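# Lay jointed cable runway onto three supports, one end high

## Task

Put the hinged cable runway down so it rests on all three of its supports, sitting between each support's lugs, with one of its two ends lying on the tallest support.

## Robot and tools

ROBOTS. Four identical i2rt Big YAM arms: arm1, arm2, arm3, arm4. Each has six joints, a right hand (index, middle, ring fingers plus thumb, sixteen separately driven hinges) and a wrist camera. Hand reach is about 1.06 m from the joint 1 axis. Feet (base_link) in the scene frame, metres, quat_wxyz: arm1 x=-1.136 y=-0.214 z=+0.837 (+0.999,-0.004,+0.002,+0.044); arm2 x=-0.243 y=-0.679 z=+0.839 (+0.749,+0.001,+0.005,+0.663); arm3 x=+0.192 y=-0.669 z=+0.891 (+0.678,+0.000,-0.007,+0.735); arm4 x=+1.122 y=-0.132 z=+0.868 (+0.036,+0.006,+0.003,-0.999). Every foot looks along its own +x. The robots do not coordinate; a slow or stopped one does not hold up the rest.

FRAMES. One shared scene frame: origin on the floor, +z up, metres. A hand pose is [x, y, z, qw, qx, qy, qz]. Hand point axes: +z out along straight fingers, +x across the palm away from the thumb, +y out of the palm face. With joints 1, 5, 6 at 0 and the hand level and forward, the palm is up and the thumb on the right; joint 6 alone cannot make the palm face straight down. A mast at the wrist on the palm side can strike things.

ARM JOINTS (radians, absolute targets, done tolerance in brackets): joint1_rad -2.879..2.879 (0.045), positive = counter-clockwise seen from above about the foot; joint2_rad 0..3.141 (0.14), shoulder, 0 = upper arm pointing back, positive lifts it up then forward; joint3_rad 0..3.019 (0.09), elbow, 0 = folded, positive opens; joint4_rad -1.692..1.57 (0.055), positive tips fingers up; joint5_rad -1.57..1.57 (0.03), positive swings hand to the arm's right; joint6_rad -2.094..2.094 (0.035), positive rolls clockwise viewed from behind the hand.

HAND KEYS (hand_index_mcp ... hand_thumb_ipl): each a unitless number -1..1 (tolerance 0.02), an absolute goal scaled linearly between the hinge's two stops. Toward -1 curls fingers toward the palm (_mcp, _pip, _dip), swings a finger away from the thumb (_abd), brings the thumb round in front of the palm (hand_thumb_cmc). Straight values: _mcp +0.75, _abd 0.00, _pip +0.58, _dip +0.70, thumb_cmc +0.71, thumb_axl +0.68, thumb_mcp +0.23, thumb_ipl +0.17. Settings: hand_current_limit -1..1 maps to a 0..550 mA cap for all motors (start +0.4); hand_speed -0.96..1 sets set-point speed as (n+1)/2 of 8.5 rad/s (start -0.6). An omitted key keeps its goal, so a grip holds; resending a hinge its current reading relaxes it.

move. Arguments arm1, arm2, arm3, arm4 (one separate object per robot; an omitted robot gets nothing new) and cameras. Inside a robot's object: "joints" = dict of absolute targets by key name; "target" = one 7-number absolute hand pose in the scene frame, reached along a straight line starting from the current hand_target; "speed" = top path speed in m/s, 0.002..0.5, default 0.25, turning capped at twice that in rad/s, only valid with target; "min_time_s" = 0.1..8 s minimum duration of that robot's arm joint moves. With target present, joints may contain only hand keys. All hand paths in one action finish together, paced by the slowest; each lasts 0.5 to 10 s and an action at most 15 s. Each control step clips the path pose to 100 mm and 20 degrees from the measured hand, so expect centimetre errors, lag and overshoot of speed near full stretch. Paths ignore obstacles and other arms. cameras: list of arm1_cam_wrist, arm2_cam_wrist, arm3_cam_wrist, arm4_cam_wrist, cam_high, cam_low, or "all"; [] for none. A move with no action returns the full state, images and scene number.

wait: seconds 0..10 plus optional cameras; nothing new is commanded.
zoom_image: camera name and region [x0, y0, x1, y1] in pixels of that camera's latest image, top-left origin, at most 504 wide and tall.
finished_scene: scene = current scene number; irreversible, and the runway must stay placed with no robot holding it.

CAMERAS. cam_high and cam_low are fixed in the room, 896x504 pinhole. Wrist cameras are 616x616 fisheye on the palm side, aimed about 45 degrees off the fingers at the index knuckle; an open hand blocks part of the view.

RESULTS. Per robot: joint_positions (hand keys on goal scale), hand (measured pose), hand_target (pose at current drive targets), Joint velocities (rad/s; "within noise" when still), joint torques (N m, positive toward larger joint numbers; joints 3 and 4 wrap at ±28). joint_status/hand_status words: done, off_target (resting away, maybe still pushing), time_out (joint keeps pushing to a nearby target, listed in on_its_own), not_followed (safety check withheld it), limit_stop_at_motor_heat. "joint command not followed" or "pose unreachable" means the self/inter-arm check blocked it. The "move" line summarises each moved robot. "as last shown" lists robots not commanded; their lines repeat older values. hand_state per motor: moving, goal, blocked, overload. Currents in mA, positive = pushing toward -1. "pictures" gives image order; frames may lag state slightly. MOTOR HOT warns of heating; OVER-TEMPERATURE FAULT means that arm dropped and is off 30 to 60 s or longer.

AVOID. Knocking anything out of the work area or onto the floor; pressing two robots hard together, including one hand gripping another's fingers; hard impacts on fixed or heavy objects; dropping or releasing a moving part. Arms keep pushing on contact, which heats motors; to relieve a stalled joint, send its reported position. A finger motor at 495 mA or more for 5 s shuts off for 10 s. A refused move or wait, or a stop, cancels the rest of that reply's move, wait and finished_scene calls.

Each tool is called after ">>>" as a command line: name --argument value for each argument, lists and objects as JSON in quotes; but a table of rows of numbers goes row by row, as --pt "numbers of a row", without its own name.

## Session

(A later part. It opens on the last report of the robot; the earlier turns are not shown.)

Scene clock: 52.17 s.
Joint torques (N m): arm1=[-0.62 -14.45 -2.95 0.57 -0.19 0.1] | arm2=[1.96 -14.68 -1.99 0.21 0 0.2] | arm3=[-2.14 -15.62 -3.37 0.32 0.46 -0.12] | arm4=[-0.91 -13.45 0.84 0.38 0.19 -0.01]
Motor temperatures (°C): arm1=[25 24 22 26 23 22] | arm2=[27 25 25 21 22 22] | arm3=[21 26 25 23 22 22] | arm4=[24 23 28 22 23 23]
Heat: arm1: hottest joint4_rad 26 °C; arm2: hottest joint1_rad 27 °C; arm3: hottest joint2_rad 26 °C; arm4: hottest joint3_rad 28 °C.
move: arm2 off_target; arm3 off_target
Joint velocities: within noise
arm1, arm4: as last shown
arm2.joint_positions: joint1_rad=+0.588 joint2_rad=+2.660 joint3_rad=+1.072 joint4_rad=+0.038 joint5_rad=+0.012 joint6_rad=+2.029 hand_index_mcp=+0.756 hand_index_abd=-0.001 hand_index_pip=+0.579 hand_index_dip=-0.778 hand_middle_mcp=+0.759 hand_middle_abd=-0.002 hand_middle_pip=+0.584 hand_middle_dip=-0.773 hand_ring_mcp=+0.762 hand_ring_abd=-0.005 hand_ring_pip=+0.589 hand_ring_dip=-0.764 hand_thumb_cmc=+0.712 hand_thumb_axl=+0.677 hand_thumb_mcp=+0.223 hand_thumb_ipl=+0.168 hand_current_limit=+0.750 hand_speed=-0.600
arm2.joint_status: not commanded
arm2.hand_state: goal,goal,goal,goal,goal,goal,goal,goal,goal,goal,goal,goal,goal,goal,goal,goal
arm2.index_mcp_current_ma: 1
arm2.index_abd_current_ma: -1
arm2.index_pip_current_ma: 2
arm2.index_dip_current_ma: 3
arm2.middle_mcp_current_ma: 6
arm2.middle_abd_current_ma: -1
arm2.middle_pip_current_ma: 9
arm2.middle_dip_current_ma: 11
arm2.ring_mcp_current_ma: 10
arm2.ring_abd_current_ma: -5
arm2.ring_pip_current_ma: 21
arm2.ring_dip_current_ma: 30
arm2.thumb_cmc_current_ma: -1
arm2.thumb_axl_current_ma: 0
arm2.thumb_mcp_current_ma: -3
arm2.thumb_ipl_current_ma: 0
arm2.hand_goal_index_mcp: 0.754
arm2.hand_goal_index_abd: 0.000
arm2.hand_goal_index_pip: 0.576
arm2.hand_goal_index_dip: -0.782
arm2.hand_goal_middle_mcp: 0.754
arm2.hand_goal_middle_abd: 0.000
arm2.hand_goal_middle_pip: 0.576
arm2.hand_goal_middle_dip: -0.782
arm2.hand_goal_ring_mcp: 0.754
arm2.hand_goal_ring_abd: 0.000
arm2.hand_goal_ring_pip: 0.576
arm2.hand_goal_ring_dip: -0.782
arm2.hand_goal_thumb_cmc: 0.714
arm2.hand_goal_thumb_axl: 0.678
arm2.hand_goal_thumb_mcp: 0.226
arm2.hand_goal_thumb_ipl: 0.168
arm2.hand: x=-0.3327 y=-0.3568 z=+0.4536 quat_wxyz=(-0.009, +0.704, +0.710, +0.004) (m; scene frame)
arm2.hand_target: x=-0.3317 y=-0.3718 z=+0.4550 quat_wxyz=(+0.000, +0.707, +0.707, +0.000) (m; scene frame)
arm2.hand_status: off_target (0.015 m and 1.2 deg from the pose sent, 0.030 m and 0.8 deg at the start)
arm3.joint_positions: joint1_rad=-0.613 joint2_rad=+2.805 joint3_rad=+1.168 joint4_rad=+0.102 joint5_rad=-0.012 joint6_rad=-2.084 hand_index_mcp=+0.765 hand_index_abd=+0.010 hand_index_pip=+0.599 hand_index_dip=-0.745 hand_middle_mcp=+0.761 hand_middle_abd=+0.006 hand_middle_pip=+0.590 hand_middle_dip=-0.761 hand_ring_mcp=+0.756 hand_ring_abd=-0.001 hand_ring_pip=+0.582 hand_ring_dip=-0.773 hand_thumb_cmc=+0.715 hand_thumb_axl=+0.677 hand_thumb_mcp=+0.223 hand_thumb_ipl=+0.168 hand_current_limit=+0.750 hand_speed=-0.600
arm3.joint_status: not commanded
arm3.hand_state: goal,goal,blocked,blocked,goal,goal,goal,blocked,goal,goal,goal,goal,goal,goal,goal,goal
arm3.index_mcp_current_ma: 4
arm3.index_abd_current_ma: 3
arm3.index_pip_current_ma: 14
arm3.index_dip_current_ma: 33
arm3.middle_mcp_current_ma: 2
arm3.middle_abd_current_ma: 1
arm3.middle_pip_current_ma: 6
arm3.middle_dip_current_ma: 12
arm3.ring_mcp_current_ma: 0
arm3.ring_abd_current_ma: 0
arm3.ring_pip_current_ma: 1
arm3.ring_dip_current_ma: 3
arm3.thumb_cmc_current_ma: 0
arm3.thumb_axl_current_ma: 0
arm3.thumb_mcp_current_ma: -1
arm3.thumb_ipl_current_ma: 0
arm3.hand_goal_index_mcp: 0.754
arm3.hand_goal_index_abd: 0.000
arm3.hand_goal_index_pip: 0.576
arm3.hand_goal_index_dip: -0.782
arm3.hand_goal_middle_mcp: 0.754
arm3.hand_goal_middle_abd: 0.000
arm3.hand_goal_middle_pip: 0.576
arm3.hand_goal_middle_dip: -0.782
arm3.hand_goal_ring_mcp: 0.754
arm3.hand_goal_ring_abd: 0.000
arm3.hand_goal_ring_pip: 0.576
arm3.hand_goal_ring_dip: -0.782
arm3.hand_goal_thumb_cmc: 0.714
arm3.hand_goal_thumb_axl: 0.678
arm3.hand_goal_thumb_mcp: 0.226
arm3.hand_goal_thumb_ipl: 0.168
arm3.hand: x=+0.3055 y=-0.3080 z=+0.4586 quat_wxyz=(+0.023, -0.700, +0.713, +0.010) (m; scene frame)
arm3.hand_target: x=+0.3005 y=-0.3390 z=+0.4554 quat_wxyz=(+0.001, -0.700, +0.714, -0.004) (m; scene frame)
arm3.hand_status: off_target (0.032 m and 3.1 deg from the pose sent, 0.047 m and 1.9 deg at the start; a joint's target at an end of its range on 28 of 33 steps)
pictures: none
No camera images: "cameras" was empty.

>>> move --arm1 '{"target": [-0.775, -0.372, 0.60, 0, 0.7071, 0.7071, 0], "speed": 0.08}' --arm2 '{"target": [-0.332, -0.36, 0.63, 0, 0.7071, 0.7071, 0], "speed": 0.1}' --arm3 '{"target": [0.302, -0.33, 0.633, 0, 0.7071, -0.7071, 0], "speed": 0.1}' --arm4 '{"target": [0.725, -0.345, 0.60, 0, 0.7071, -0.7071, 0], "speed": 0.08}' --cameras '["all"]'

Scene clock: 54.93 s.
Joint torques (N m): arm1=[-0.91 -14.56 -0.88 -0.28 -0.71 -0.01] | arm2=[1.03 -21.89 -0.28 -2.76 0.62 0.16] | arm3=[-0.73 -26.17 -3.38 -2.7 -0.42 -0.13] | arm4=[-1.08 -15.5 0.68 -0.54 0.65 0.02]
Motor temperatures (°C): arm1=[25 24 22 26 23 22] | arm2=[27 25 25 21 22 22] | arm3=[21 26 25 23 22 22] | arm4=[24 23 28 22 23 23]
Heat: arm1: hottest joint4_rad 26 °C; arm2: hottest joint1_rad 27 °C; arm3: hottest joint2_rad 26 °C; arm4: hottest joint3_rad 28 °C.
move: arm1 off_target; arm2 off_target; arm3 off_target; arm4 off_target
Joint velocities: within noise
arm1.joint_positions: joint1_rad=-0.550 joint2_rad=+2.263 joint3_rad=+0.664 joint4_rad=+0.004 joint5_rad=+0.012 joint6_rad=-0.448 hand_index_mcp=+0.784 hand_index_abd=+0.013 hand_index_pip=+0.604 hand_index_dip=-0.760 hand_middle_mcp=+0.778 hand_middle_abd=+0.006 hand_middle_pip=+0.601 hand_middle_dip=-0.762 hand_ring_mcp=+0.764 hand_ring_abd=+0.005 hand_ring_pip=+0.594 hand_ring_dip=-0.756 hand_thumb_cmc=+0.715 hand_thumb_axl=+0.677 hand_thumb_mcp=+0.223 hand_thumb_ipl=+0.168 hand_current_limit=+0.750 hand_speed=-0.600
arm1.joint_status: not commanded
arm1.hand_state: blocked,goal,blocked,blocked,blocked,goal,blocked,goal,goal,goal,goal,blocked,goal,goal,goal,goal
arm1.index_mcp_current_ma: 39
arm1.index_abd_current_ma: 8
arm1.index_pip_current_ma: 32
arm1.index_dip_current_ma: 22
arm1.middle_mcp_current_ma: 29
arm1.middle_abd_current_ma: 2
arm1.middle_pip_current_ma: 27
arm1.middle_dip_current_ma: 19
arm1.ring_mcp_current_ma: 7
arm1.ring_abd_current_ma: 2
arm1.ring_pip_current_ma: 16
arm1.ring_dip_current_ma: 29
arm1.thumb_cmc_current_ma: 0
arm1.thumb_axl_current_ma: 0
arm1.thumb_mcp_current_ma: -2
arm1.thumb_ipl_current_ma: 0
arm1.hand_goal_index_mcp: 0.754
arm1.hand_goal_index_abd: 0.000
arm1.hand_goal_index_pip: 0.576
arm1.hand_goal_index_dip: -0.782
arm1.hand_goal_middle_mcp: 0.754
arm1.hand_goal_middle_abd: 0.000
arm1.hand_goal_middle_pip: 0.576
arm1.hand_goal_middle_dip: -0.782
arm1.hand_goal_ring_mcp: 0.754
arm1.hand_goal_ring_abd: 0.000
arm1.hand_goal_ring_pip: 0.576
arm1.hand_goal_ring_dip: -0.782
arm1.hand_goal_thumb_cmc: 0.714
arm1.hand_goal_thumb_axl: 0.678
arm1.hand_goal_thumb_mcp: 0.226
arm1.hand_goal_thumb_ipl: 0.168
arm1.hand: x=-0.7858 y=-0.3757 z=+0.5847 quat_wxyz=(-0.008, +0.712, +0.702, -0.014) (m; scene frame)
arm1.hand_target: x=-0.7752 y=-0.3721 z=+0.5992 quat_wxyz=(+0.000, +0.707, +0.707, +0.000) (m; scene frame)
arm1.hand_status: off_target (0.019 m and 2.0 deg from the pose sent, 0.152 m and 1.6 deg at the start)
arm2.joint_positions: joint1_rad=+0.588 joint2_rad=+2.270 joint3_rad=+0.861 joint4_rad=-0.173 joint5_rad=-0.003 joint6_rad=+2.029 hand_index_mcp=+0.808 hand_index_abd=-0.003 hand_index_pip=+0.637 hand_index_dip=-0.701 hand_middle_mcp=+0.802 hand_middle_abd=-0.006 hand_middle_pip=+0.630 hand_middle_dip=-0.720 hand_ring_mcp=+0.796 hand_ring_abd=-0.009 hand_ring_pip=+0.625 hand_ring_dip=-0.732 hand_thumb_cmc=+0.712 hand_thumb_axl=+0.677 hand_thumb_mcp=+0.223 hand_thumb_ipl=+0.168 hand_current_limit=+0.750 hand_speed=-0.600
arm2.joint_status: not commanded
arm2.hand_state: blocked,goal,blocked,blocked,blocked,goal,blocked,blocked,blocked,goal,blocked,blocked,goal,goal,goal,goal
arm2.index_mcp_current_ma: 149
arm2.index_abd_current_ma: -3
arm2.index_pip_current_ma: 160
arm2.index_dip_current_ma: 239
arm2.middle_mcp_current_ma: 129
arm2.middle_abd_current_ma: -6
arm2.middle_pip_current_ma: 138
arm2.middle_dip_current_ma: 167
arm2.ring_mcp_current_ma: 107
arm2.ring_abd_current_ma: -10
arm2.ring_pip_current_ma: 120
arm2.ring_dip_current_ma: 126
arm2.thumb_cmc_current_ma: -1
arm2.thumb_axl_current_ma: 0
arm2.thumb_mcp_current_ma: -3
arm2.thumb_ipl_current_ma: 0
arm2.hand_goal_index_mcp: 0.754
arm2.hand_goal_index_abd: 0.000
arm2.hand_goal_index_pip: 0.576
arm2.hand_goal_index_dip: -0.782
arm2.hand_goal_middle_mcp: 0.754
arm2.hand_goal_middle_abd: 0.000
arm2.hand_goal_middle_pip: 0.576
arm2.hand_goal_middle_dip: -0.782
arm2.hand_goal_ring_mcp: 0.754
arm2.hand_goal_ring_abd: 0.000
arm2.hand_goal_ring_pip: 0.576
arm2.hand_goal_ring_dip: -0.782
arm2.hand_goal_thumb_cmc: 0.714
arm2.hand_goal_thumb_axl: 0.678
arm2.hand_goal_thumb_mcp: 0.226
arm2.hand_goal_thumb_ipl: 0.168
arm2.hand: x=-0.3288 y=-0.3674 z=+0.5903 quat_wxyz=(+0.004, +0.704, +0.710, -0.009) (m; scene frame)
arm2.hand_target: x=-0.3312 y=-0.3608 z=+0.6252 quat_wxyz=(+0.000, +0.707, +0.707, +0.000) (m; scene frame)
arm2.hand_status: off_target (0.040 m and 1.2 deg from the pose sent, 0.177 m and 1.2 deg at the start)
arm3.joint_positions: joint1_rad=-0.623 joint2_rad=+2.448 joint3_rad=+0.900 joint4_rad=-0.041 joint5_rad=+0.005 joint6_rad=-2.082 hand_index_mcp=+0.806 hand_index_abd=+0.016 hand_index_pip=+0.620 hand_index_dip=-0.743 hand_middle_mcp=+0.802 hand_middle_abd=+0.012 hand_middle_pip=+0.629 hand_middle_dip=-0.714 hand_ring_mcp=+0.793 hand_ring_abd=+0.005 hand_ring_pip=+0.643 hand_ring_dip=-0.685 hand_thumb_cmc=+0.715 hand_thumb_axl=+0.677 hand_thumb_mcp=+0.223 hand_thumb_ipl=+0.168 hand_current_limit=+0.750 hand_speed=-0.600
arm3.joint_status: not commanded
arm3.hand_state: blocked,goal,blocked,blocked,blocked,goal,blocked,blocked,blocked,goal,blocked,blocked,goal,goal,goal,goal
arm3.index_mcp_current_ma: 65
arm3.index_abd_current_ma: 6
arm3.index_pip_current_ma: 43
arm3.index_dip_current_ma: 35
arm3.middle_mcp_current_ma: 57
arm3.middle_abd_current_ma: 3
arm3.middle_pip_current_ma: 61
arm3.middle_dip_current_ma: 95
arm3.ring_mcp_current_ma: 39
arm3.ring_abd_current_ma: 1
arm3.ring_pip_current_ma: 91
arm3.ring_dip_current_ma: 178
arm3.thumb_cmc_current_ma: 0
arm3.thumb_axl_current_ma: 0
arm3.thumb_mcp_current_ma: -1
arm3.thumb_ipl_current_ma: 0
arm3.hand_goal_index_mcp: 0.754
arm3.hand_goal_index_abd: 0.000
arm3.hand_goal_index_pip: 0.576
arm3.hand_goal_index_dip: -0.782
arm3.hand_goal_middle_mcp: 0.754
arm3.hand_goal_middle_abd: 0.000
arm3.hand_goal_middle_pip: 0.576
arm3.hand_goal_middle_dip: -0.782
arm3.hand_goal_ring_mcp: 0.754
arm3.hand_goal_ring_abd: 0.000
arm3.hand_goal_ring_pip: 0.576
arm3.hand_goal_ring_dip: -0.782
arm3.hand_goal_thumb_cmc: 0.714
arm3.hand_goal_thumb_axl: 0.678
arm3.hand_goal_thumb_mcp: 0.226
arm3.hand_goal_thumb_ipl: 0.168
arm3.hand: x=+0.2976 y=-0.3328 z=+0.5864 quat_wxyz=(-0.001, -0.696, +0.718, -0.005) (m; scene frame)
arm3.hand_target: x=+0.3004 y=-0.3305 z=+0.6266 quat_wxyz=(+0.002, -0.703, +0.711, -0.002) (m; scene frame)
arm3.hand_status: off_target (0.047 m and 1.8 deg from the pose sent, 0.176 m and 3.1 deg at the start; a joint's target at an end of its range on 61 of 77 steps)
arm4.joint_positions: joint1_rad=+0.584 joint2_rad=+2.358 joint3_rad=+0.921 joint4_rad=-0.134 joint5_rad=-0.010 joint6_rad=+0.648 hand_index_mcp=+0.770 hand_index_abd=-0.002 hand_index_pip=+0.580 hand_index_dip=-0.774 hand_middle_mcp=+0.758 hand_middle_abd=-0.007 hand_middle_pip=+0.589 hand_middle_dip=-0.764 hand_ring_mcp=+0.762 hand_ring_abd=-0.013 hand_ring_pip=+0.592 hand_ring_dip=-0.758 hand_thumb_cmc=+0.714 hand_thumb_axl=+0.677 hand_thumb_mcp=+0.223 hand_thumb_ipl=+0.168 hand_current_limit=+0.750 hand_speed=-0.600
arm4.joint_status: not commanded
arm4.hand_state: goal,goal,goal,goal,goal,goal,goal,goal,goal,goal,goal,blocked,goal,goal,goal,goal
arm4.index_mcp_current_ma: 68
arm4.index_abd_current_ma: -7
arm4.index_pip_current_ma: 15
arm4.index_dip_current_ma: 30
arm4.middle_mcp_current_ma: 17
arm4.middle_abd_current_ma: -22
arm4.middle_pip_current_ma: 52
arm4.middle_dip_current_ma: 72
arm4.ring_mcp_current_ma: 31
arm4.ring_abd_current_ma: -43
arm4.ring_pip_current_ma: 65
arm4.ring_dip_current_ma: 99
arm4.thumb_cmc_current_ma: 1
arm4.thumb_axl_current_ma: -3
arm4.thumb_mcp_current_ma: -12
arm4.thumb_ipl_current_ma: -1
arm4.hand_goal_index_mcp: 0.754
arm4.hand_goal_index_abd: 0.000
arm4.hand_goal_index_pip: 0.576
arm4.hand_goal_index_dip: -0.782
arm4.hand_goal_middle_mcp: 0.754
arm4.hand_goal_middle_abd: 0.000
arm4.hand_goal_middle_pip: 0.576
arm4.hand_goal_middle_dip: -0.782
arm4.hand_goal_ring_mcp: 0.754
arm4.hand_goal_ring_abd: 0.000
arm4.hand_goal_ring_pip: 0.576
arm4.hand_goal_ring_dip: -0.782
arm4.hand_goal_thumb_cmc: 0.714
arm4.hand_goal_thumb_axl: 0.678
arm4.hand_goal_thumb_mcp: 0.226
arm4.hand_goal_thumb_ipl: 0.168
arm4.hand: x=+0.7329 y=-0.3470 z=+0.5853 quat_wxyz=(-0.006, +0.710, -0.704, +0.008) (m; scene frame)
arm4.hand_target: x=+0.7250 y=-0.3450 z=+0.5995 quat_wxyz=(+0.000, +0.707, -0.707, +0.000) (m; scene frame)
arm4.hand_status: off_target (0.017 m and 1.2 deg from the pose sent, 0.143 m and 1.2 deg at the start)
pictures: arm1_cam_wrist, arm2_cam_wrist, arm3_cam_wrist, arm4_cam_wrist, cam_high, cam_low
camera_calibration:
arm1_cam_wrist: T_world_to_cam=[[0.562066, -0.827092, 0.000823783, 0.165149], [-0.541319, -0.36711, 0.756441, -1.05751], [-0.625344, -0.425616, -0.654061, -0.145968], [0, 0, 0, 1]] pos_world=[-0.756555, -0.313755, 0.704335]
arm2_cam_wrist: T_world_to_cam=[[0.612495, -0.789048, 0.0474652, -0.084751], [-0.590496, -0.416798, 0.691082, -0.79355], [-0.525513, -0.451312, -0.721217, 0.214579], [0, 0, 0, 1]] pos_world=[-0.303915, -0.300781, 0.707188]
arm3_cam_wrist: T_world_to_cam=[[-0.586738, 0.809669, -0.0132191, 0.486725], [0.564917, 0.420961, 0.709691, -0.48794], [0.58018, 0.408935, -0.704389, 0.505271], [0, 0, 0, 1]] pos_world=[0.268078, -0.395305, 0.708628]
arm4_cam_wrist: T_world_to_cam=[[-0.646967, 0.761143, -0.0457692, 0.803192], [0.495705, 0.465437, 0.733243, -0.674254], [0.579406, 0.451696, -0.678425, 0.253468], [0, 0, 0, 1]] pos_world=[0.707009, -0.412012, 0.703112]

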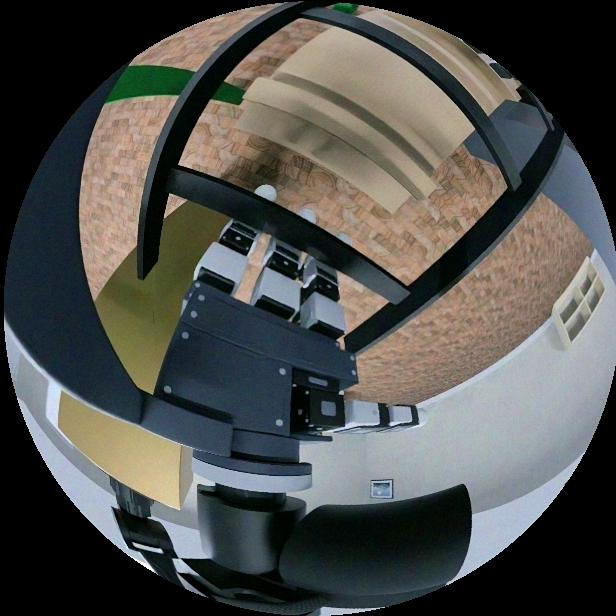

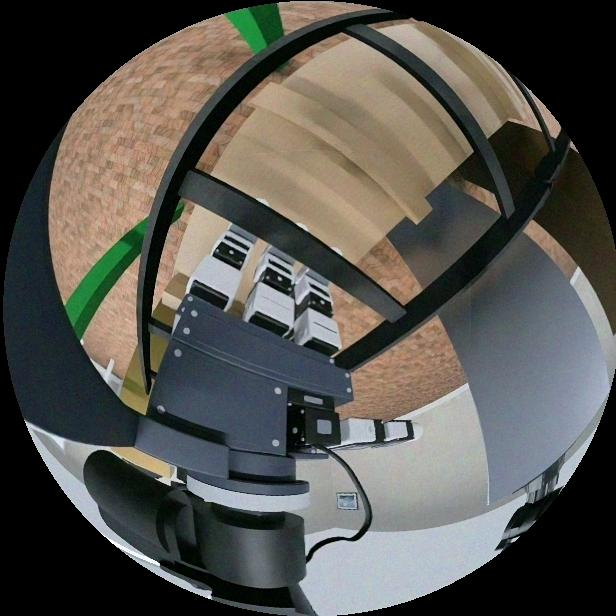

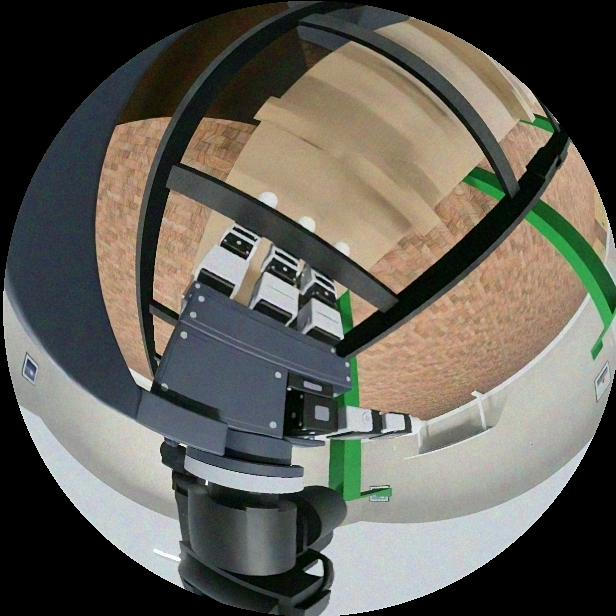

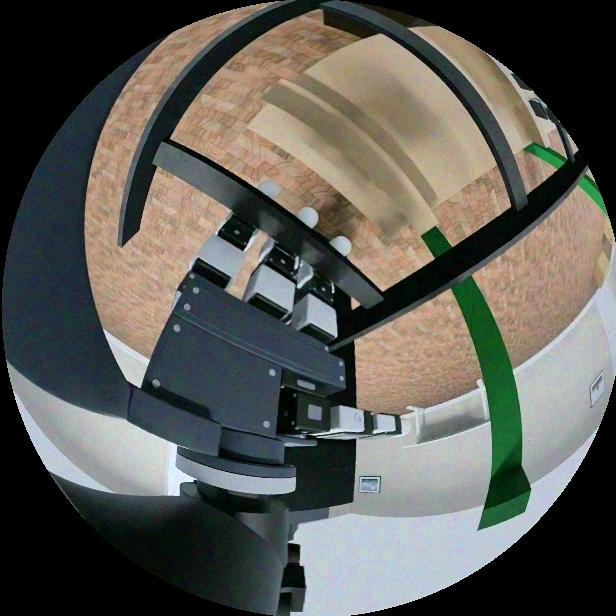

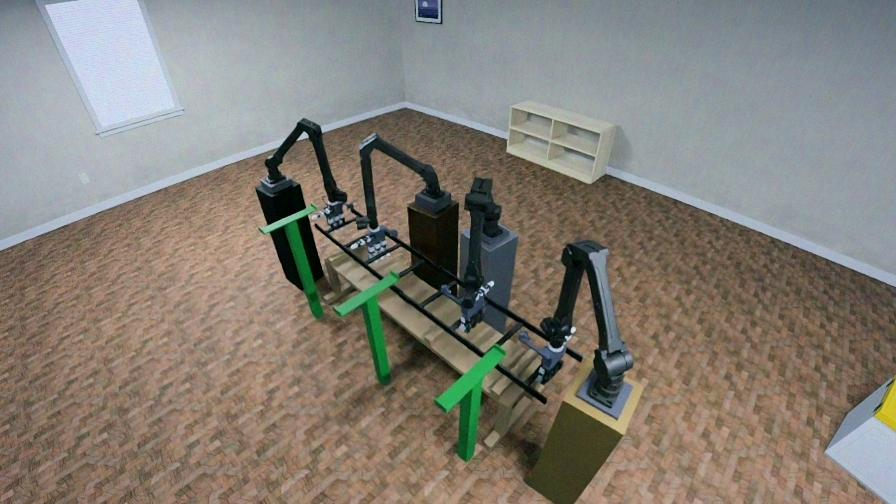

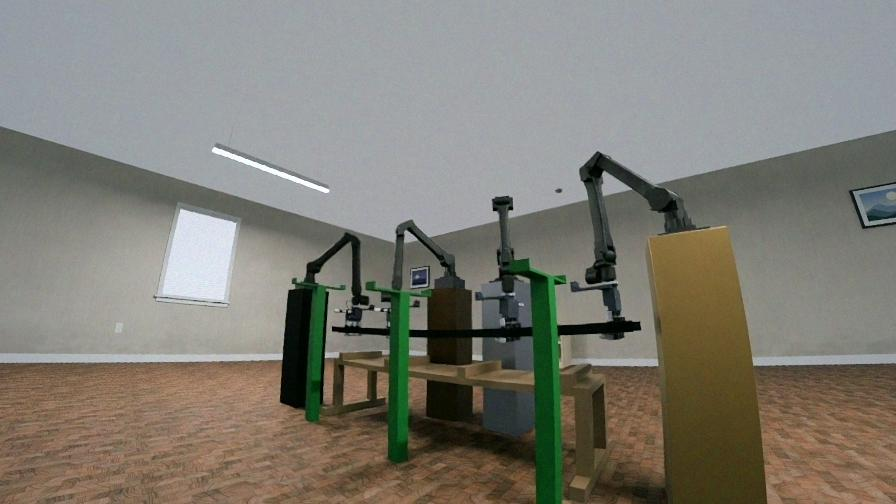

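>>> move --arm1 '{"target": [-0.775, -0.37, 0.79, 0, 0.7071, 0.7071, 0], "speed": 0.12}' --arm2 '{"target": [-0.330, -0.36, 0.82, 0, 0.7071, 0.7071, 0], "speed": 0.12}' --arm3 '{"target": [0.303, -0.33, 0.822, 0, 0.7071, -0.7071, 0], "speed": 0.12}' --arm4 '{"target": [0.725, -0.345, 0.79, 0, 0.7071, -0.7071, 0], "speed": 0.12}' --cameras '["cam_high", "cam_low"]'

Scene clock: 58.50 s.
Joint torques (N m): arm1=[-0.85 -10.4 6.76 -0.99 -0.71 -0.02] | arm2=[0.44 -18.67 8.13 -4.01 1.02 0.17] | arm3=[-0.67 -23.94 4.6 -3.82 -0.37 -0.14] | arm4=[-1.38 -13.04 5.16 -0.7 0.82 0.03]
Motor temperatures (°C): arm1=[25 24 22 26 24 22] | arm2=[27 25 25 21 22 22] | arm3=[21 26 25 23 22 22] | arm4=[24 23 28 22 23 23]
Heat: arm1: hottest joint4_rad 26 °C; arm2: hottest joint1_rad 27 °C; arm3: hottest joint2_rad 26 °C; arm4: hottest joint3_rad 28 °C.
move: arm1 off_target; arm2 off_target; arm3 off_target; arm4 off_target
Joint velocities: within noise
arm1.joint_positions: joint1_rad=-0.550 joint2_rad=+1.589 joint3_rad=+0.584 joint4_rad=-0.592 joint5_rad=+0.011 joint6_rad=-0.446 hand_index_mcp=+0.763 hand_index_abd=+0.011 hand_index_pip=+0.593 hand_index_dip=-0.763 hand_middle_mcp=+0.765 hand_middle_abd=+0.006 hand_middle_pip=+0.601 hand_middle_dip=-0.762 hand_ring_mcp=+0.764 hand_ring_abd=+0.013 hand_ring_pip=+0.597 hand_ring_dip=-0.750 hand_thumb_cmc=+0.715 hand_thumb_axl=+0.677 hand_thumb_mcp=+0.223 hand_thumb_ipl=+0.168 hand_current_limit=+0.750 hand_speed=-0.600
arm1.joint_status: not commanded
arm1.hand_state: goal,goal,goal,goal,goal,goal,blocked,goal,goal,goal,blocked,blocked,goal,goal,goal,goal
arm1.index_mcp_current_ma: 5
arm1.index_abd_current_ma: 6
arm1.index_pip_current_ma: 15
arm1.index_dip_current_ma: 18
arm1.middle_mcp_current_ma: 8
arm1.middle_abd_current_ma: 2
arm1.middle_pip_current_ma: 27
arm1.middle_dip_current_ma: 19
arm1.ring_mcp_current_ma: 7
arm1.ring_abd_current_ma: 8
arm1.ring_pip_current_ma: 20
arm1.ring_dip_current_ma: 40
arm1.thumb_cmc_current_ma: 0
arm1.thumb_axl_current_ma: 0
arm1.thumb_mcp_current_ma: -2
arm1.thumb_ipl_current_ma: 0
arm1.hand_goal_index_mcp: 0.754
arm1.hand_goal_index_abd: 0.000
arm1.hand_goal_index_pip: 0.576
arm1.hand_goal_index_dip: -0.782
arm1.hand_goal_middle_mcp: 0.754
arm1.hand_goal_middle_abd: 0.000
arm1.hand_goal_middle_pip: 0.576
arm1.hand_goal_middle_dip: -0.782
arm1.hand_goal_ring_mcp: 0.754
arm1.hand_goal_ring_abd: 0.000
arm1.hand_goal_ring_pip: 0.576
arm1.hand_goal_ring_dip: -0.782
arm1.hand_goal_thumb_cmc: 0.714
arm1.hand_goal_thumb_axl: 0.678
arm1.hand_goal_thumb_mcp: 0.226
arm1.hand_goal_thumb_ipl: 0.168
arm1.hand: x=-0.7890 y=-0.3724 z=+0.7729 quat_wxyz=(-0.009, +0.713, +0.701, -0.014) (m; scene frame)
arm1.hand_target: x=-0.7751 y=-0.3701 z=+0.7896 quat_wxyz=(+0.000, +0.707, +0.707, +0.000) (m; scene frame)
arm1.hand_status: off_target (0.022 m and 2.1 deg from the pose sent, 0.206 m and 2.0 deg at the start)
arm2.joint_positions: joint1_rad=+0.595 joint2_rad=+1.742 joint3_rad=+0.801 joint4_rad=-0.657 joint5_rad=-0.012 joint6_rad=+2.029 hand_index_mcp=+0.819 hand_index_abd=-0.009 hand_index_pip=+0.637 hand_index_dip=-0.701 hand_middle_mcp=+0.808 hand_middle_abd=-0.011 hand_middle_pip=+0.630 hand_middle_dip=-0.720 hand_ring_mcp=+0.796 hand_ring_abd=-0.012 hand_ring_pip=+0.625 hand_ring_dip=-0.732 hand_thumb_cmc=+0.712 hand_thumb_axl=+0.677 hand_thumb_mcp=+0.223 hand_thumb_ipl=+0.168 hand_current_limit=+0.750 hand_speed=-0.600
arm2.joint_status: not commanded
arm2.hand_state: blocked,goal,blocked,blocked,blocked,goal,blocked,blocked,blocked,goal,blocked,blocked,goal,goal,goal,goal
arm2.index_mcp_current_ma: 190
arm2.index_abd_current_ma: -10
arm2.index_pip_current_ma: 160
arm2.index_dip_current_ma: 239
arm2.middle_mcp_current_ma: 150
arm2.middle_abd_current_ma: -13
arm2.middle_pip_current_ma: 138
arm2.middle_dip_current_ma: 167
arm2.ring_mcp_current_ma: 107
arm2.ring_abd_current_ma: -15
arm2.ring_pip_current_ma: 120
arm2.ring_dip_current_ma: 124
arm2.thumb_cmc_current_ma: -1
arm2.thumb_axl_current_ma: 0
arm2.thumb_mcp_current_ma: -3
arm2.thumb_ipl_current_ma: 0
arm2.hand_goal_index_mcp: 0.754
arm2.hand_goal_index_abd: 0.000
arm2.hand_goal_index_pip: 0.576
arm2.hand_goal_index_dip: -0.782
arm2.hand_goal_middle_mcp: 0.754
arm2.hand_goal_middle_abd: 0.000
arm2.hand_goal_middle_pip: 0.576
arm2.hand_goal_middle_dip: -0.782
arm2.hand_goal_ring_mcp: 0.754
arm2.hand_goal_ring_abd: 0.000
arm2.hand_goal_ring_pip: 0.576
arm2.hand_goal_ring_dip: -0.782
arm2.hand_goal_thumb_cmc: 0.714
arm2.hand_goal_thumb_axl: 0.678
arm2.hand_goal_thumb_mcp: 0.226
arm2.hand_goal_thumb_ipl: 0.168
arm2.hand: x=-0.3290 y=-0.3716 z=+0.7748 quat_wxyz=(+0.010, +0.701, +0.713, -0.015) (m; scene frame)
arm2.hand_target: x=-0.3294 y=-0.3608 z=+0.8150 quat_wxyz=(-0.001, +0.707, +0.707, +0.000) (m; scene frame)
arm2.hand_status: off_target (0.047 m and 2.3 deg from the pose sent, 0.230 m and 1.2 deg at the start)
arm3.joint_positions: joint1_rad=-0.626 joint2_rad=+1.895 joint3_rad=+0.771 joint4_rad=-0.494 joint5_rad=+0.006 joint6_rad=-2.082 hand_index_mcp=+0.806 hand_index_abd=+0.014 hand_index_pip=+0.618 hand_index_dip=-0.747 hand_middle_mcp=+0.808 hand_middle_abd=+0.016 hand_middle_pip=+0.629 hand_middle_dip=-0.715 hand_ring_mcp=+0.800 hand_ring_abd=+0.013 hand_ring_pip=+0.648 hand_ring_dip=-0.676 hand_thumb_cmc=+0.715 hand_thumb_axl=+0.677 hand_thumb_mcp=+0.223 hand_thumb_ipl=+0.168 hand_current_limit=+0.750 hand_speed=-0.600
arm3.joint_status: not commanded
arm3.hand_state: blocked,goal,blocked,blocked,blocked,goal,blocked,blocked,blocked,goal,blocked,blocked,goal,goal,goal,goal
arm3.index_mcp_current_ma: 65
arm3.index_abd_current_ma: 4
arm3.index_pip_current_ma: 39
arm3.index_dip_current_ma: 29
arm3.middle_mcp_current_ma: 69
arm3.middle_abd_current_ma: 6
arm3.middle_pip_current_ma: 61
arm3.middle_dip_current_ma: 92
arm3.ring_mcp_current_ma: 53
arm3.ring_abd_current_ma: 4
arm3.ring_pip_current_ma: 103
arm3.ring_dip_current_ma: 210
arm3.thumb_cmc_current_ma: 0
arm3.thumb_axl_current_ma: 0
arm3.thumb_mcp_current_ma: -1
arm3.thumb_ipl_current_ma: 0
arm3.hand_goal_index_mcp: 0.754
arm3.hand_goal_index_abd: 0.000
arm3.hand_goal_index_pip: 0.576
arm3.hand_goal_index_dip: -0.782
arm3.hand_goal_middle_mcp: 0.754
arm3.hand_goal_middle_abd: 0.000
arm3.hand_goal_middle_pip: 0.576
arm3.hand_goal_middle_dip: -0.782
arm3.hand_goal_ring_mcp: 0.754
arm3.hand_goal_ring_abd: 0.000
arm3.hand_goal_ring_pip: 0.576
arm3.hand_goal_ring_dip: -0.782
arm3.hand_goal_thumb_cmc: 0.714
arm3.hand_goal_thumb_axl: 0.678
arm3.hand_goal_thumb_mcp: 0.226
arm3.hand_goal_thumb_ipl: 0.168
arm3.hand: x=+0.2968 y=-0.3351 z=+0.7719 quat_wxyz=(-0.014, -0.695, +0.719, -0.009) (m; scene frame)
arm3.hand_target: x=+0.3015 y=-0.3298 z=+0.8151 quat_wxyz=(+0.002, -0.702, +0.712, -0.003) (m; scene frame)
arm3.hand_status: off_target (0.051 m and 2.7 deg from the pose sent, 0.236 m and 1.8 deg at the start; a joint's target at an end of its range on 59 of 72 steps)
arm4.joint_positions: joint1_rad=+0.584 joint2_rad=+1.815 joint3_rad=+0.822 joint4_rad=-0.585 joint5_rad=-0.015 joint6_rad=+0.648 hand_index_mcp=+0.772 hand_index_abd=-0.007 hand_index_pip=+0.586 hand_index_dip=-0.766 hand_middle_mcp=+0.761 hand_middle_abd=-0.007 hand_middle_pip=+0.588 hand_middle_dip=-0.766 hand_ring_mcp=+0.759 hand_ring_abd=-0.008 hand_ring_pip=+0.585 hand_ring_dip=-0.771 hand_thumb_cmc=+0.714 hand_thumb_axl=+0.677 hand_thumb_mcp=+0.223 hand_thumb_ipl=+0.168 hand_current_limit=+0.750 hand_speed=-0.600
arm4.joint_status: not commanded
arm4.hand_state: goal,goal,goal,goal,goal,goal,goal,goal,goal,goal,goal,goal,goal,goal,goal,goal
arm4.index_mcp_current_ma: 78
arm4.index_abd_current_ma: -24
arm4.index_pip_current_ma: 40
arm4.index_dip_current_ma: 64
arm4.middle_mcp_current_ma: 26
arm4.middle_abd_current_ma: -22
arm4.middle_pip_current_ma: 45
arm4.middle_dip_current_ma: 65
arm4.ring_mcp_current_ma: 19
arm4.ring_abd_current_ma: -25
arm4.ring_pip_current_ma: 36
arm4.ring_dip_current_ma: 45
arm4.thumb_cmc_current_ma: 1
arm4.thumb_axl_current_ma: -3
arm4.thumb_mcp_current_ma: -12
arm4.thumb_ipl_current_ma: -1
arm4.hand_goal_index_mcp: 0.754
arm4.hand_goal_index_abd: 0.000
arm4.hand_goal_index_pip: 0.576
arm4.hand_goal_index_dip: -0.782
arm4.hand_goal_middle_mcp: 0.754
arm4.hand_goal_middle_abd: 0.000
arm4.hand_goal_middle_pip: 0.576
arm4.hand_goal_middle_dip: -0.782
arm4.hand_goal_ring_mcp: 0.754
arm4.hand_goal_ring_abd: 0.000
arm4.hand_goal_ring_pip: 0.576
arm4.hand_goal_ring_dip: -0.782
arm4.hand_goal_thumb_cmc: 0.714
arm4.hand_goal_thumb_axl: 0.678
arm4.hand_goal_thumb_mcp: 0.226
arm4.hand_goal_thumb_ipl: 0.168
arm4.hand: x=+0.7328 y=-0.3473 z=+0.7753 quat_wxyz=(-0.008, +0.710, -0.704, +0.010) (m; scene frame)
arm4.hand_target: x=+0.7250 y=-0.3451 z=+0.7897 quat_wxyz=(+0.000, +0.707, -0.707, +0.000) (m; scene frame)
arm4.hand_status: off_target (0.017 m and 1.6 deg from the pose sent, 0.205 m and 1.2 deg at the start)
pictures: cam_high, cam_low

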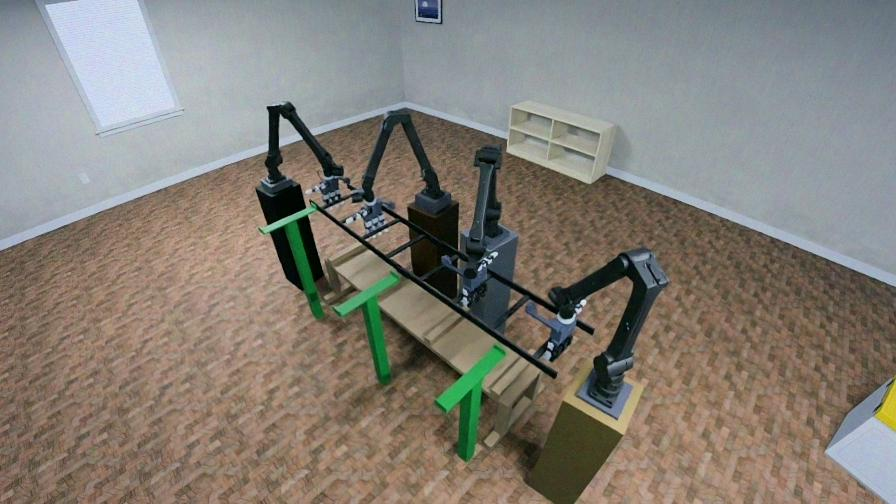

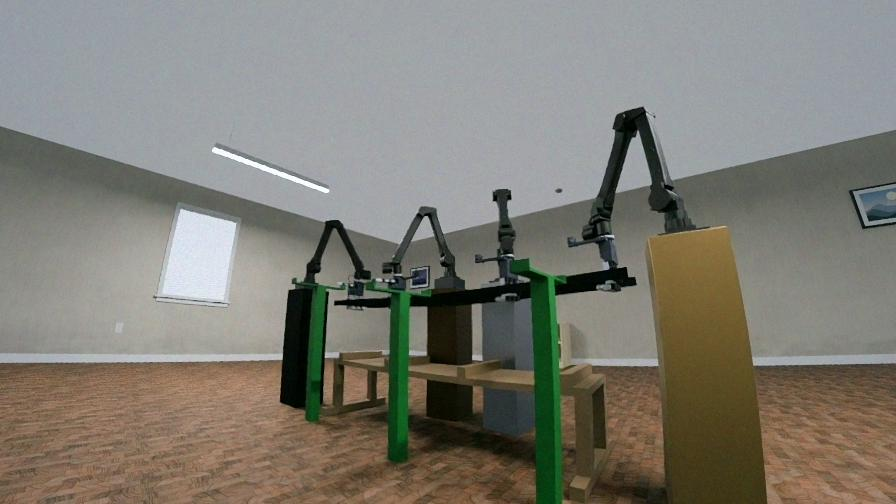

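>>> move --arm1 '{"target": [-0.765, -0.37, 0.975, 0, 0.7071, 0.7071, 0], "speed": 0.12}' --arm2 '{"target": [-0.323, -0.36, 1.005, 0, 0.7071, 0.7071, 0], "speed": 0.12}' --arm3 '{"target": [0.313, -0.33, 1.007, 0, 0.7071, -0.7071, 0], "speed": 0.12}' --arm4 '{"target": [0.735, -0.345, 0.975, 0, 0.7071, -0.7071, 0], "speed": 0.12}' --cameras '["all"]'

Scene clock: 61.03 s.
Joint torques (N m): arm1=[-0.26 -9.17 13.39 -1.37 -0.72 -0.04] | arm2=[-0.62 -16.79 17.1 -4.9 1.22 0.09] | arm3=[-0.32 -20.66 16.66 -5.23 -0.54 -0.07] | arm4=[-0.21 -10.58 11.99 -1.29 0.67 0.19]
Motor temperatures (°C): arm1=[25 24 22 26 24 22] | arm2=[27 25 25 21 22 22] | arm3=[21 26 25 23 22 22] | arm4=[24 23 28 22 23 23]
Heat: arm1: hottest joint4_rad 26 °C; arm2: hottest joint1_rad 27 °C; arm3: hottest joint2_rad 26 °C; arm4: hottest joint3_rad 28 °C.
move: arm1 off_target; arm2 off_target; arm3 off_target; arm4 off_target
Joint velocities: within noise
arm1.joint_positions: joint1_rad=-0.550 joint2_rad=+1.251 joint3_rad=+0.823 joint4_rad=-1.205 joint5_rad=+0.012 joint6_rad=-0.437 hand_index_mcp=+0.755 hand_index_abd=+0.003 hand_index_pip=+0.579 hand_index_dip=-0.778 hand_middle_mcp=+0.763 hand_middle_abd=+0.007 hand_middle_pip=+0.594 hand_middle_dip=-0.762 hand_ring_mcp=+0.762 hand_ring_abd=+0.018 hand_ring_pip=+0.604 hand_ring_dip=-0.735 hand_thumb_cmc=+0.715 hand_thumb_axl=+0.677 hand_thumb_mcp=+0.223 hand_thumb_ipl=+0.168 hand_current_limit=+0.750 hand_speed=-0.600
arm1.joint_status: not commanded
arm1.hand_state: goal,goal,goal,goal,goal,goal,goal,goal,goal,goal,blocked,blocked,goal,goal,goal,goal
arm1.index_mcp_current_ma: 0
arm1.index_abd_current_ma: 1
arm1.index_pip_current_ma: 1
arm1.index_dip_current_ma: 1
arm1.middle_mcp_current_ma: 6
arm1.middle_abd_current_ma: 3
arm1.middle_pip_current_ma: 16
arm1.middle_dip_current_ma: 19
arm1.ring_mcp_current_ma: 5
arm1.ring_abd_current_ma: 13
arm1.ring_pip_current_ma: 32
arm1.ring_dip_current_ma: 75
arm1.thumb_cmc_current_ma: 0
arm1.thumb_axl_current_ma: 0
arm1.thumb_mcp_current_ma: -2
arm1.thumb_ipl_current_ma: 0
arm1.hand_goal_index_mcp: 0.754
arm1.hand_goal_index_abd: 0.000
arm1.hand_goal_index_pip: 0.576
arm1.hand_goal_index_dip: -0.782
arm1.hand_goal_middle_mcp: 0.754
arm1.hand_goal_middle_abd: 0.000
arm1.hand_goal_middle_pip: 0.576
arm1.hand_goal_middle_dip: -0.782
arm1.hand_goal_ring_mcp: 0.754
arm1.hand_goal_ring_abd: 0.000
arm1.hand_goal_ring_pip: 0.576
arm1.hand_goal_ring_dip: -0.782
arm1.hand_goal_thumb_cmc: 0.714
arm1.hand_goal_thumb_axl: 0.678
arm1.hand_goal_thumb_mcp: 0.226
arm1.hand_goal_thumb_ipl: 0.168
arm1.hand: x=-0.7847 y=-0.3739 z=+0.9378 quat_wxyz=(-0.026, +0.716, +0.697, -0.020) (m; scene frame)
arm1.hand_target: x=-0.7662 y=-0.3699 z=+0.9743 quat_wxyz=(+0.001, +0.707, +0.707, +0.000) (m; scene frame)
arm1.hand_status: off_target (0.042 m and 4.0 deg from the pose sent, 0.204 m and 2.1 deg at the start)
arm2.joint_positions: joint1_rad=+0.595 joint2_rad=+1.444 joint3_rad=+0.961 joint4_rad=-1.165 joint5_rad=-0.016 joint6_rad=+2.029 hand_index_mcp=+0.833 hand_index_abd=-0.019 hand_index_pip=+0.648 hand_index_dip=-0.694 hand_middle_mcp=+0.820 hand_middle_abd=-0.016 hand_middle_pip=+0.630 hand_middle_dip=-0.726 hand_ring_mcp=+0.797 hand_ring_abd=-0.011 hand_ring_pip=+0.622 hand_ring_dip=-0.752 hand_thumb_cmc=+0.712 hand_thumb_axl=+0.677 hand_thumb_mcp=+0.223 hand_thumb_ipl=+0.168 hand_current_limit=+0.750 hand_speed=-0.600
arm2.joint_status: not commanded
arm2.hand_state: blocked,goal,blocked,blocked,blocked,goal,blocked,blocked,blocked,goal,blocked,blocked,goal,goal,goal,goal
arm2.index_mcp_current_ma: 251
arm2.index_abd_current_ma: -27
arm2.index_pip_current_ma: 203
arm2.index_dip_current_ma: 268
arm2.middle_mcp_current_ma: 195
arm2.middle_abd_current_ma: -21
arm2.middle_pip_current_ma: 138
arm2.middle_dip_current_ma: 147
arm2.ring_mcp_current_ma: 111
arm2.ring_abd_current_ma: -13
arm2.ring_pip_current_ma: 110
arm2.ring_dip_current_ma: 62
arm2.thumb_cmc_current_ma: -1
arm2.thumb_axl_current_ma: 0
arm2.thumb_mcp_current_ma: -3
arm2.thumb_ipl_current_ma: 0
arm2.hand_goal_index_mcp: 0.754
arm2.hand_goal_index_abd: 0.000
arm2.hand_goal_index_pip: 0.576
arm2.hand_goal_index_dip: -0.782
arm2.hand_goal_middle_mcp: 0.754
arm2.hand_goal_middle_abd: 0.000
arm2.hand_goal_middle_pip: 0.576
arm2.hand_goal_middle_dip: -0.782
arm2.hand_goal_ring_mcp: 0.754
arm2.hand_goal_ring_abd: 0.000
arm2.hand_goal_ring_pip: 0.576
arm2.hand_goal_ring_dip: -0.782
arm2.hand_goal_thumb_cmc: 0.714
arm2.hand_goal_thumb_axl: 0.678
arm2.hand_goal_thumb_mcp: 0.226
arm2.hand_goal_thumb_ipl: 0.168
arm2.hand: x=-0.3234 y=-0.3805 z=+0.9321 quat_wxyz=(+0.033, +0.701, +0.712, -0.025) (m; scene frame)
arm2.hand_target: x=-0.3211 y=-0.3640 z=+0.9976 quat_wxyz=(-0.001, +0.707, +0.707, +0.001) (m; scene frame)
arm2.hand_status: off_target (0.076 m and 4.8 deg from the pose sent, 0.231 m and 2.3 deg at the start)
arm3.joint_positions: joint1_rad=-0.650 joint2_rad=+1.524 joint3_rad=+0.865 joint4_rad=-1.013 joint5_rad=+0.021 joint6_rad=-2.090 hand_index_mcp=+0.789 hand_index_abd=+0.007 hand_index_pip=+0.603 hand_index_dip=-0.758 hand_middle_mcp=+0.814 hand_middle_abd=+0.018 hand_middle_pip=+0.629 hand_middle_dip=-0.727 hand_ring_mcp=+0.826 hand_ring_abd=+0.044 hand_ring_pip=+0.657 hand_ring_dip=-0.676 hand_thumb_cmc=+0.715 hand_thumb_axl=+0.677 hand_thumb_mcp=+0.223 hand_thumb_ipl=+0.168 hand_current_limit=+0.750 hand_speed=-0.600
arm3.joint_status: not commanded
arm3.hand_state: blocked,goal,blocked,blocked,blocked,goal,blocked,blocked,blocked,blocked,blocked,blocked,goal,goal,goal,goal
arm3.index_mcp_current_ma: 33
arm3.index_abd_current_ma: 1
arm3.index_pip_current_ma: 18
arm3.index_dip_current_ma: 15
arm3.middle_mcp_current_ma: 83
arm3.middle_abd_current_ma: 7
arm3.middle_pip_current_ma: 61
arm3.middle_dip_current_ma: 66
arm3.ring_mcp_current_ma: 117
arm3.ring_abd_current_ma: 35
arm3.ring_pip_current_ma: 128
arm3.ring_dip_current_ma: 210
arm3.thumb_cmc_current_ma: 0
arm3.thumb_axl_current_ma: 0
arm3.thumb_mcp_current_ma: -1
arm3.thumb_ipl_current_ma: 0
arm3.hand_goal_index_mcp: 0.754
arm3.hand_goal_index_abd: 0.000
arm3.hand_goal_index_pip: 0.576
arm3.hand_goal_index_dip: -0.782
arm3.hand_goal_middle_mcp: 0.754
arm3.hand_goal_middle_abd: 0.000
arm3.hand_goal_middle_pip: 0.576
arm3.hand_goal_middle_dip: -0.782
arm3.hand_goal_ring_mcp: 0.754
arm3.hand_goal_ring_abd: 0.000
arm3.hand_goal_ring_pip: 0.576
arm3.hand_goal_ring_dip: -0.782
arm3.hand_goal_thumb_cmc: 0.714
arm3.hand_goal_thumb_axl: 0.678
arm3.hand_goal_thumb_mcp: 0.226
arm3.hand_goal_thumb_ipl: 0.168
arm3.hand: x=+0.2987 y=-0.3514 z=+0.9273 quat_wxyz=(-0.040, -0.689, +0.723, -0.022) (m; scene frame)
arm3.hand_target: x=+0.3090 y=-0.3323 z=+0.9983 quat_wxyz=(+0.004, -0.696, +0.718, -0.008) (m; scene frame)
arm3.hand_status: off_target (0.084 m and 5.9 deg from the pose sent, 0.236 m and 2.7 deg at the start; pose on its path clipped on 9 of 70 steps; a joint's target at an end of its range on 65 of 70 steps)
arm4.joint_positions: joint1_rad=+0.592 joint2_rad=+1.439 joint3_rad=+0.934 joint4_rad=-1.105 joint5_rad=-0.012 joint6_rad=+0.648 hand_index_mcp=+0.765 hand_index_abd=-0.016 hand_index_pip=+0.596 hand_index_dip=-0.750 hand_middle_mcp=+0.756 hand_middle_abd=-0.007 hand_middle_pip=+0.583 hand_middle_dip=-0.772 hand_ring_mcp=+0.755 hand_ring_abd=-0.004 hand_ring_pip=+0.579 hand_ring_dip=-0.778 hand_thumb_cmc=+0.714 hand_thumb_axl=+0.677 hand_thumb_mcp=+0.223 hand_thumb_ipl=+0.168 hand_current_limit=+0.750 hand_speed=-0.600
arm4.joint_status: not commanded
arm4.hand_state: goal,goal,goal,blocked,goal,goal,goal,goal,goal,goal,goal,goal,goal,goal,goal,goal
arm4.index_mcp_current_ma: 45
arm4.index_abd_current_ma: -57
arm4.index_pip_current_ma: 81
arm4.index_dip_current_ma: 137
arm4.middle_mcp_current_ma: 6
arm4.middle_abd_current_ma: -22
arm4.middle_pip_current_ma: 25
arm4.middle_dip_current_ma: 38
arm4.ring_mcp_current_ma: 3
arm4.ring_abd_current_ma: -11
arm4.ring_pip_current_ma: 9
arm4.ring_dip_current_ma: 14
arm4.thumb_cmc_current_ma: 1
arm4.thumb_axl_current_ma: -3
arm4.thumb_mcp_current_ma: -12
arm4.thumb_ipl_current_ma: -1
arm4.hand_goal_index_mcp: 0.754
arm4.hand_goal_index_abd: 0.000
arm4.hand_goal_index_pip: 0.576
arm4.hand_goal_index_dip: -0.782
arm4.hand_goal_middle_mcp: 0.754
arm4.hand_goal_middle_abd: 0.000
arm4.hand_goal_middle_pip: 0.576
arm4.hand_goal_middle_dip: -0.782
arm4.hand_goal_ring_mcp: 0.754
arm4.hand_goal_ring_abd: 0.000
arm4.hand_goal_ring_pip: 0.576
arm4.hand_goal_ring_dip: -0.782
arm4.hand_goal_thumb_cmc: 0.714
arm4.hand_goal_thumb_axl: 0.678
arm4.hand_goal_thumb_mcp: 0.226
arm4.hand_goal_thumb_ipl: 0.168
arm4.hand: x=+0.7500 y=-0.3370 z=+0.9427 quat_wxyz=(-0.025, +0.712, -0.701, +0.011) (m; scene frame)
arm4.hand_target: x=+0.7359 y=-0.3445 z=+0.9747 quat_wxyz=(+0.001, +0.707, -0.707, +0.000) (m; scene frame)
arm4.hand_status: off_target (0.036 m and 3.2 deg from the pose sent, 0.200 m and 1.6 deg at the start)
pictures: arm1_cam_wrist, arm2_cam_wrist, arm3_cam_wrist, arm4_cam_wrist, cam_high, cam_low
camera_calibration:
arm1_cam_wrist: T_world_to_cam=[[0.551779, -0.833381, -0.0318802, 0.185966], [-0.519584, -0.373414, 0.768501, -1.31991], [-0.652358, -0.407479, -0.639054, 0.058035], [0, 0, 0, 1]] pos_world=[-0.750556, -0.314244, 1.05737]
arm2_cam_wrist: T_world_to_cam=[[0.617086, -0.779393, 0.108408, -0.166312], [-0.600156, -0.377053, 0.705439, -1.0334], [-0.508938, -0.500378, -0.700431, 0.425262], [0, 0, 0, 1]] pos_world=[-0.301143, -0.306478, 1.0449]
arm3_cam_wrist: T_world_to_cam=[[-0.572731, 0.817593, -0.0593321, 0.548332], [0.594748, 0.464254, 0.65631, -0.666897], [0.56414, 0.340602, -0.752155, 0.777557], [0, 0, 0, 1]] pos_world=[0.272031, -0.40354, 1.05507]
arm4_cam_wrist: T_world_to_cam=[[-0.651673, 0.756932, -0.0487478, 0.827941], [0.469242, 0.452814, 0.758137, -0.95729], [0.595932, 0.471183, -0.650271, 0.449206], [0, 0, 0, 1]] pos_world=[0.721051, -0.404879, 1.05822]

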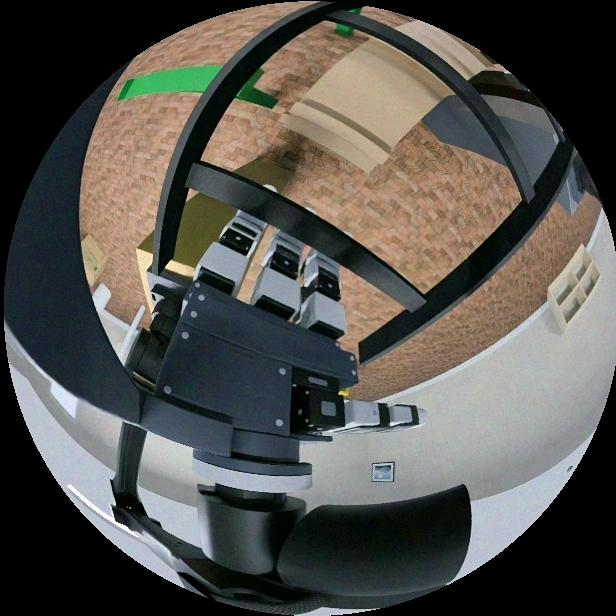

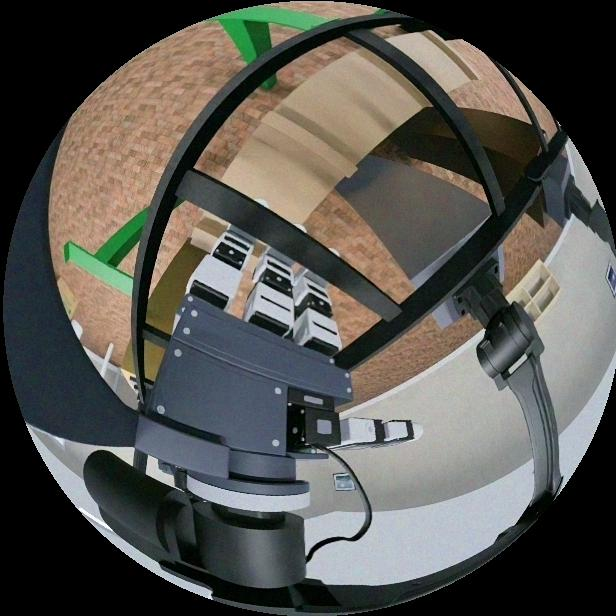

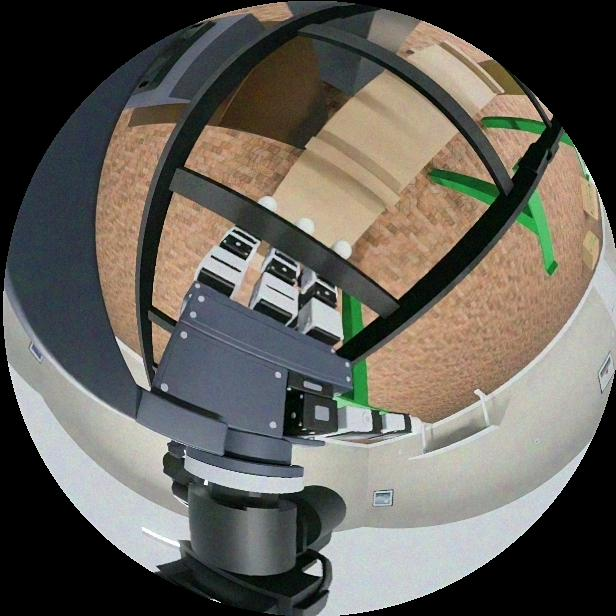

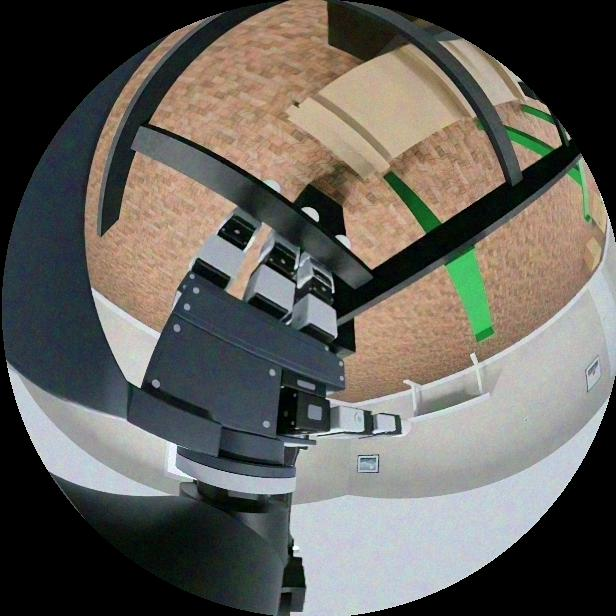

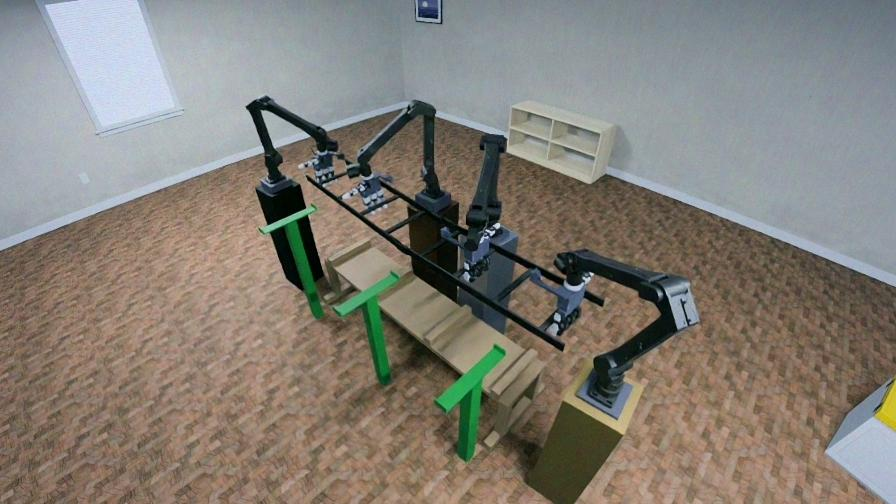

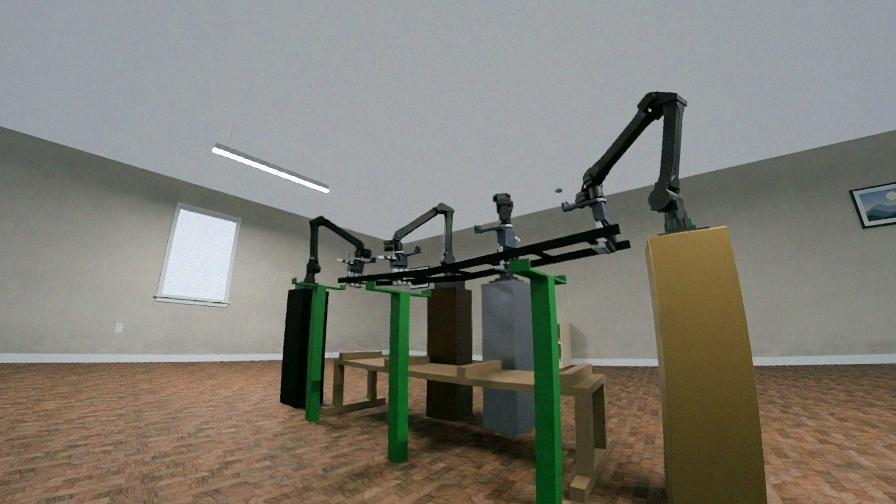

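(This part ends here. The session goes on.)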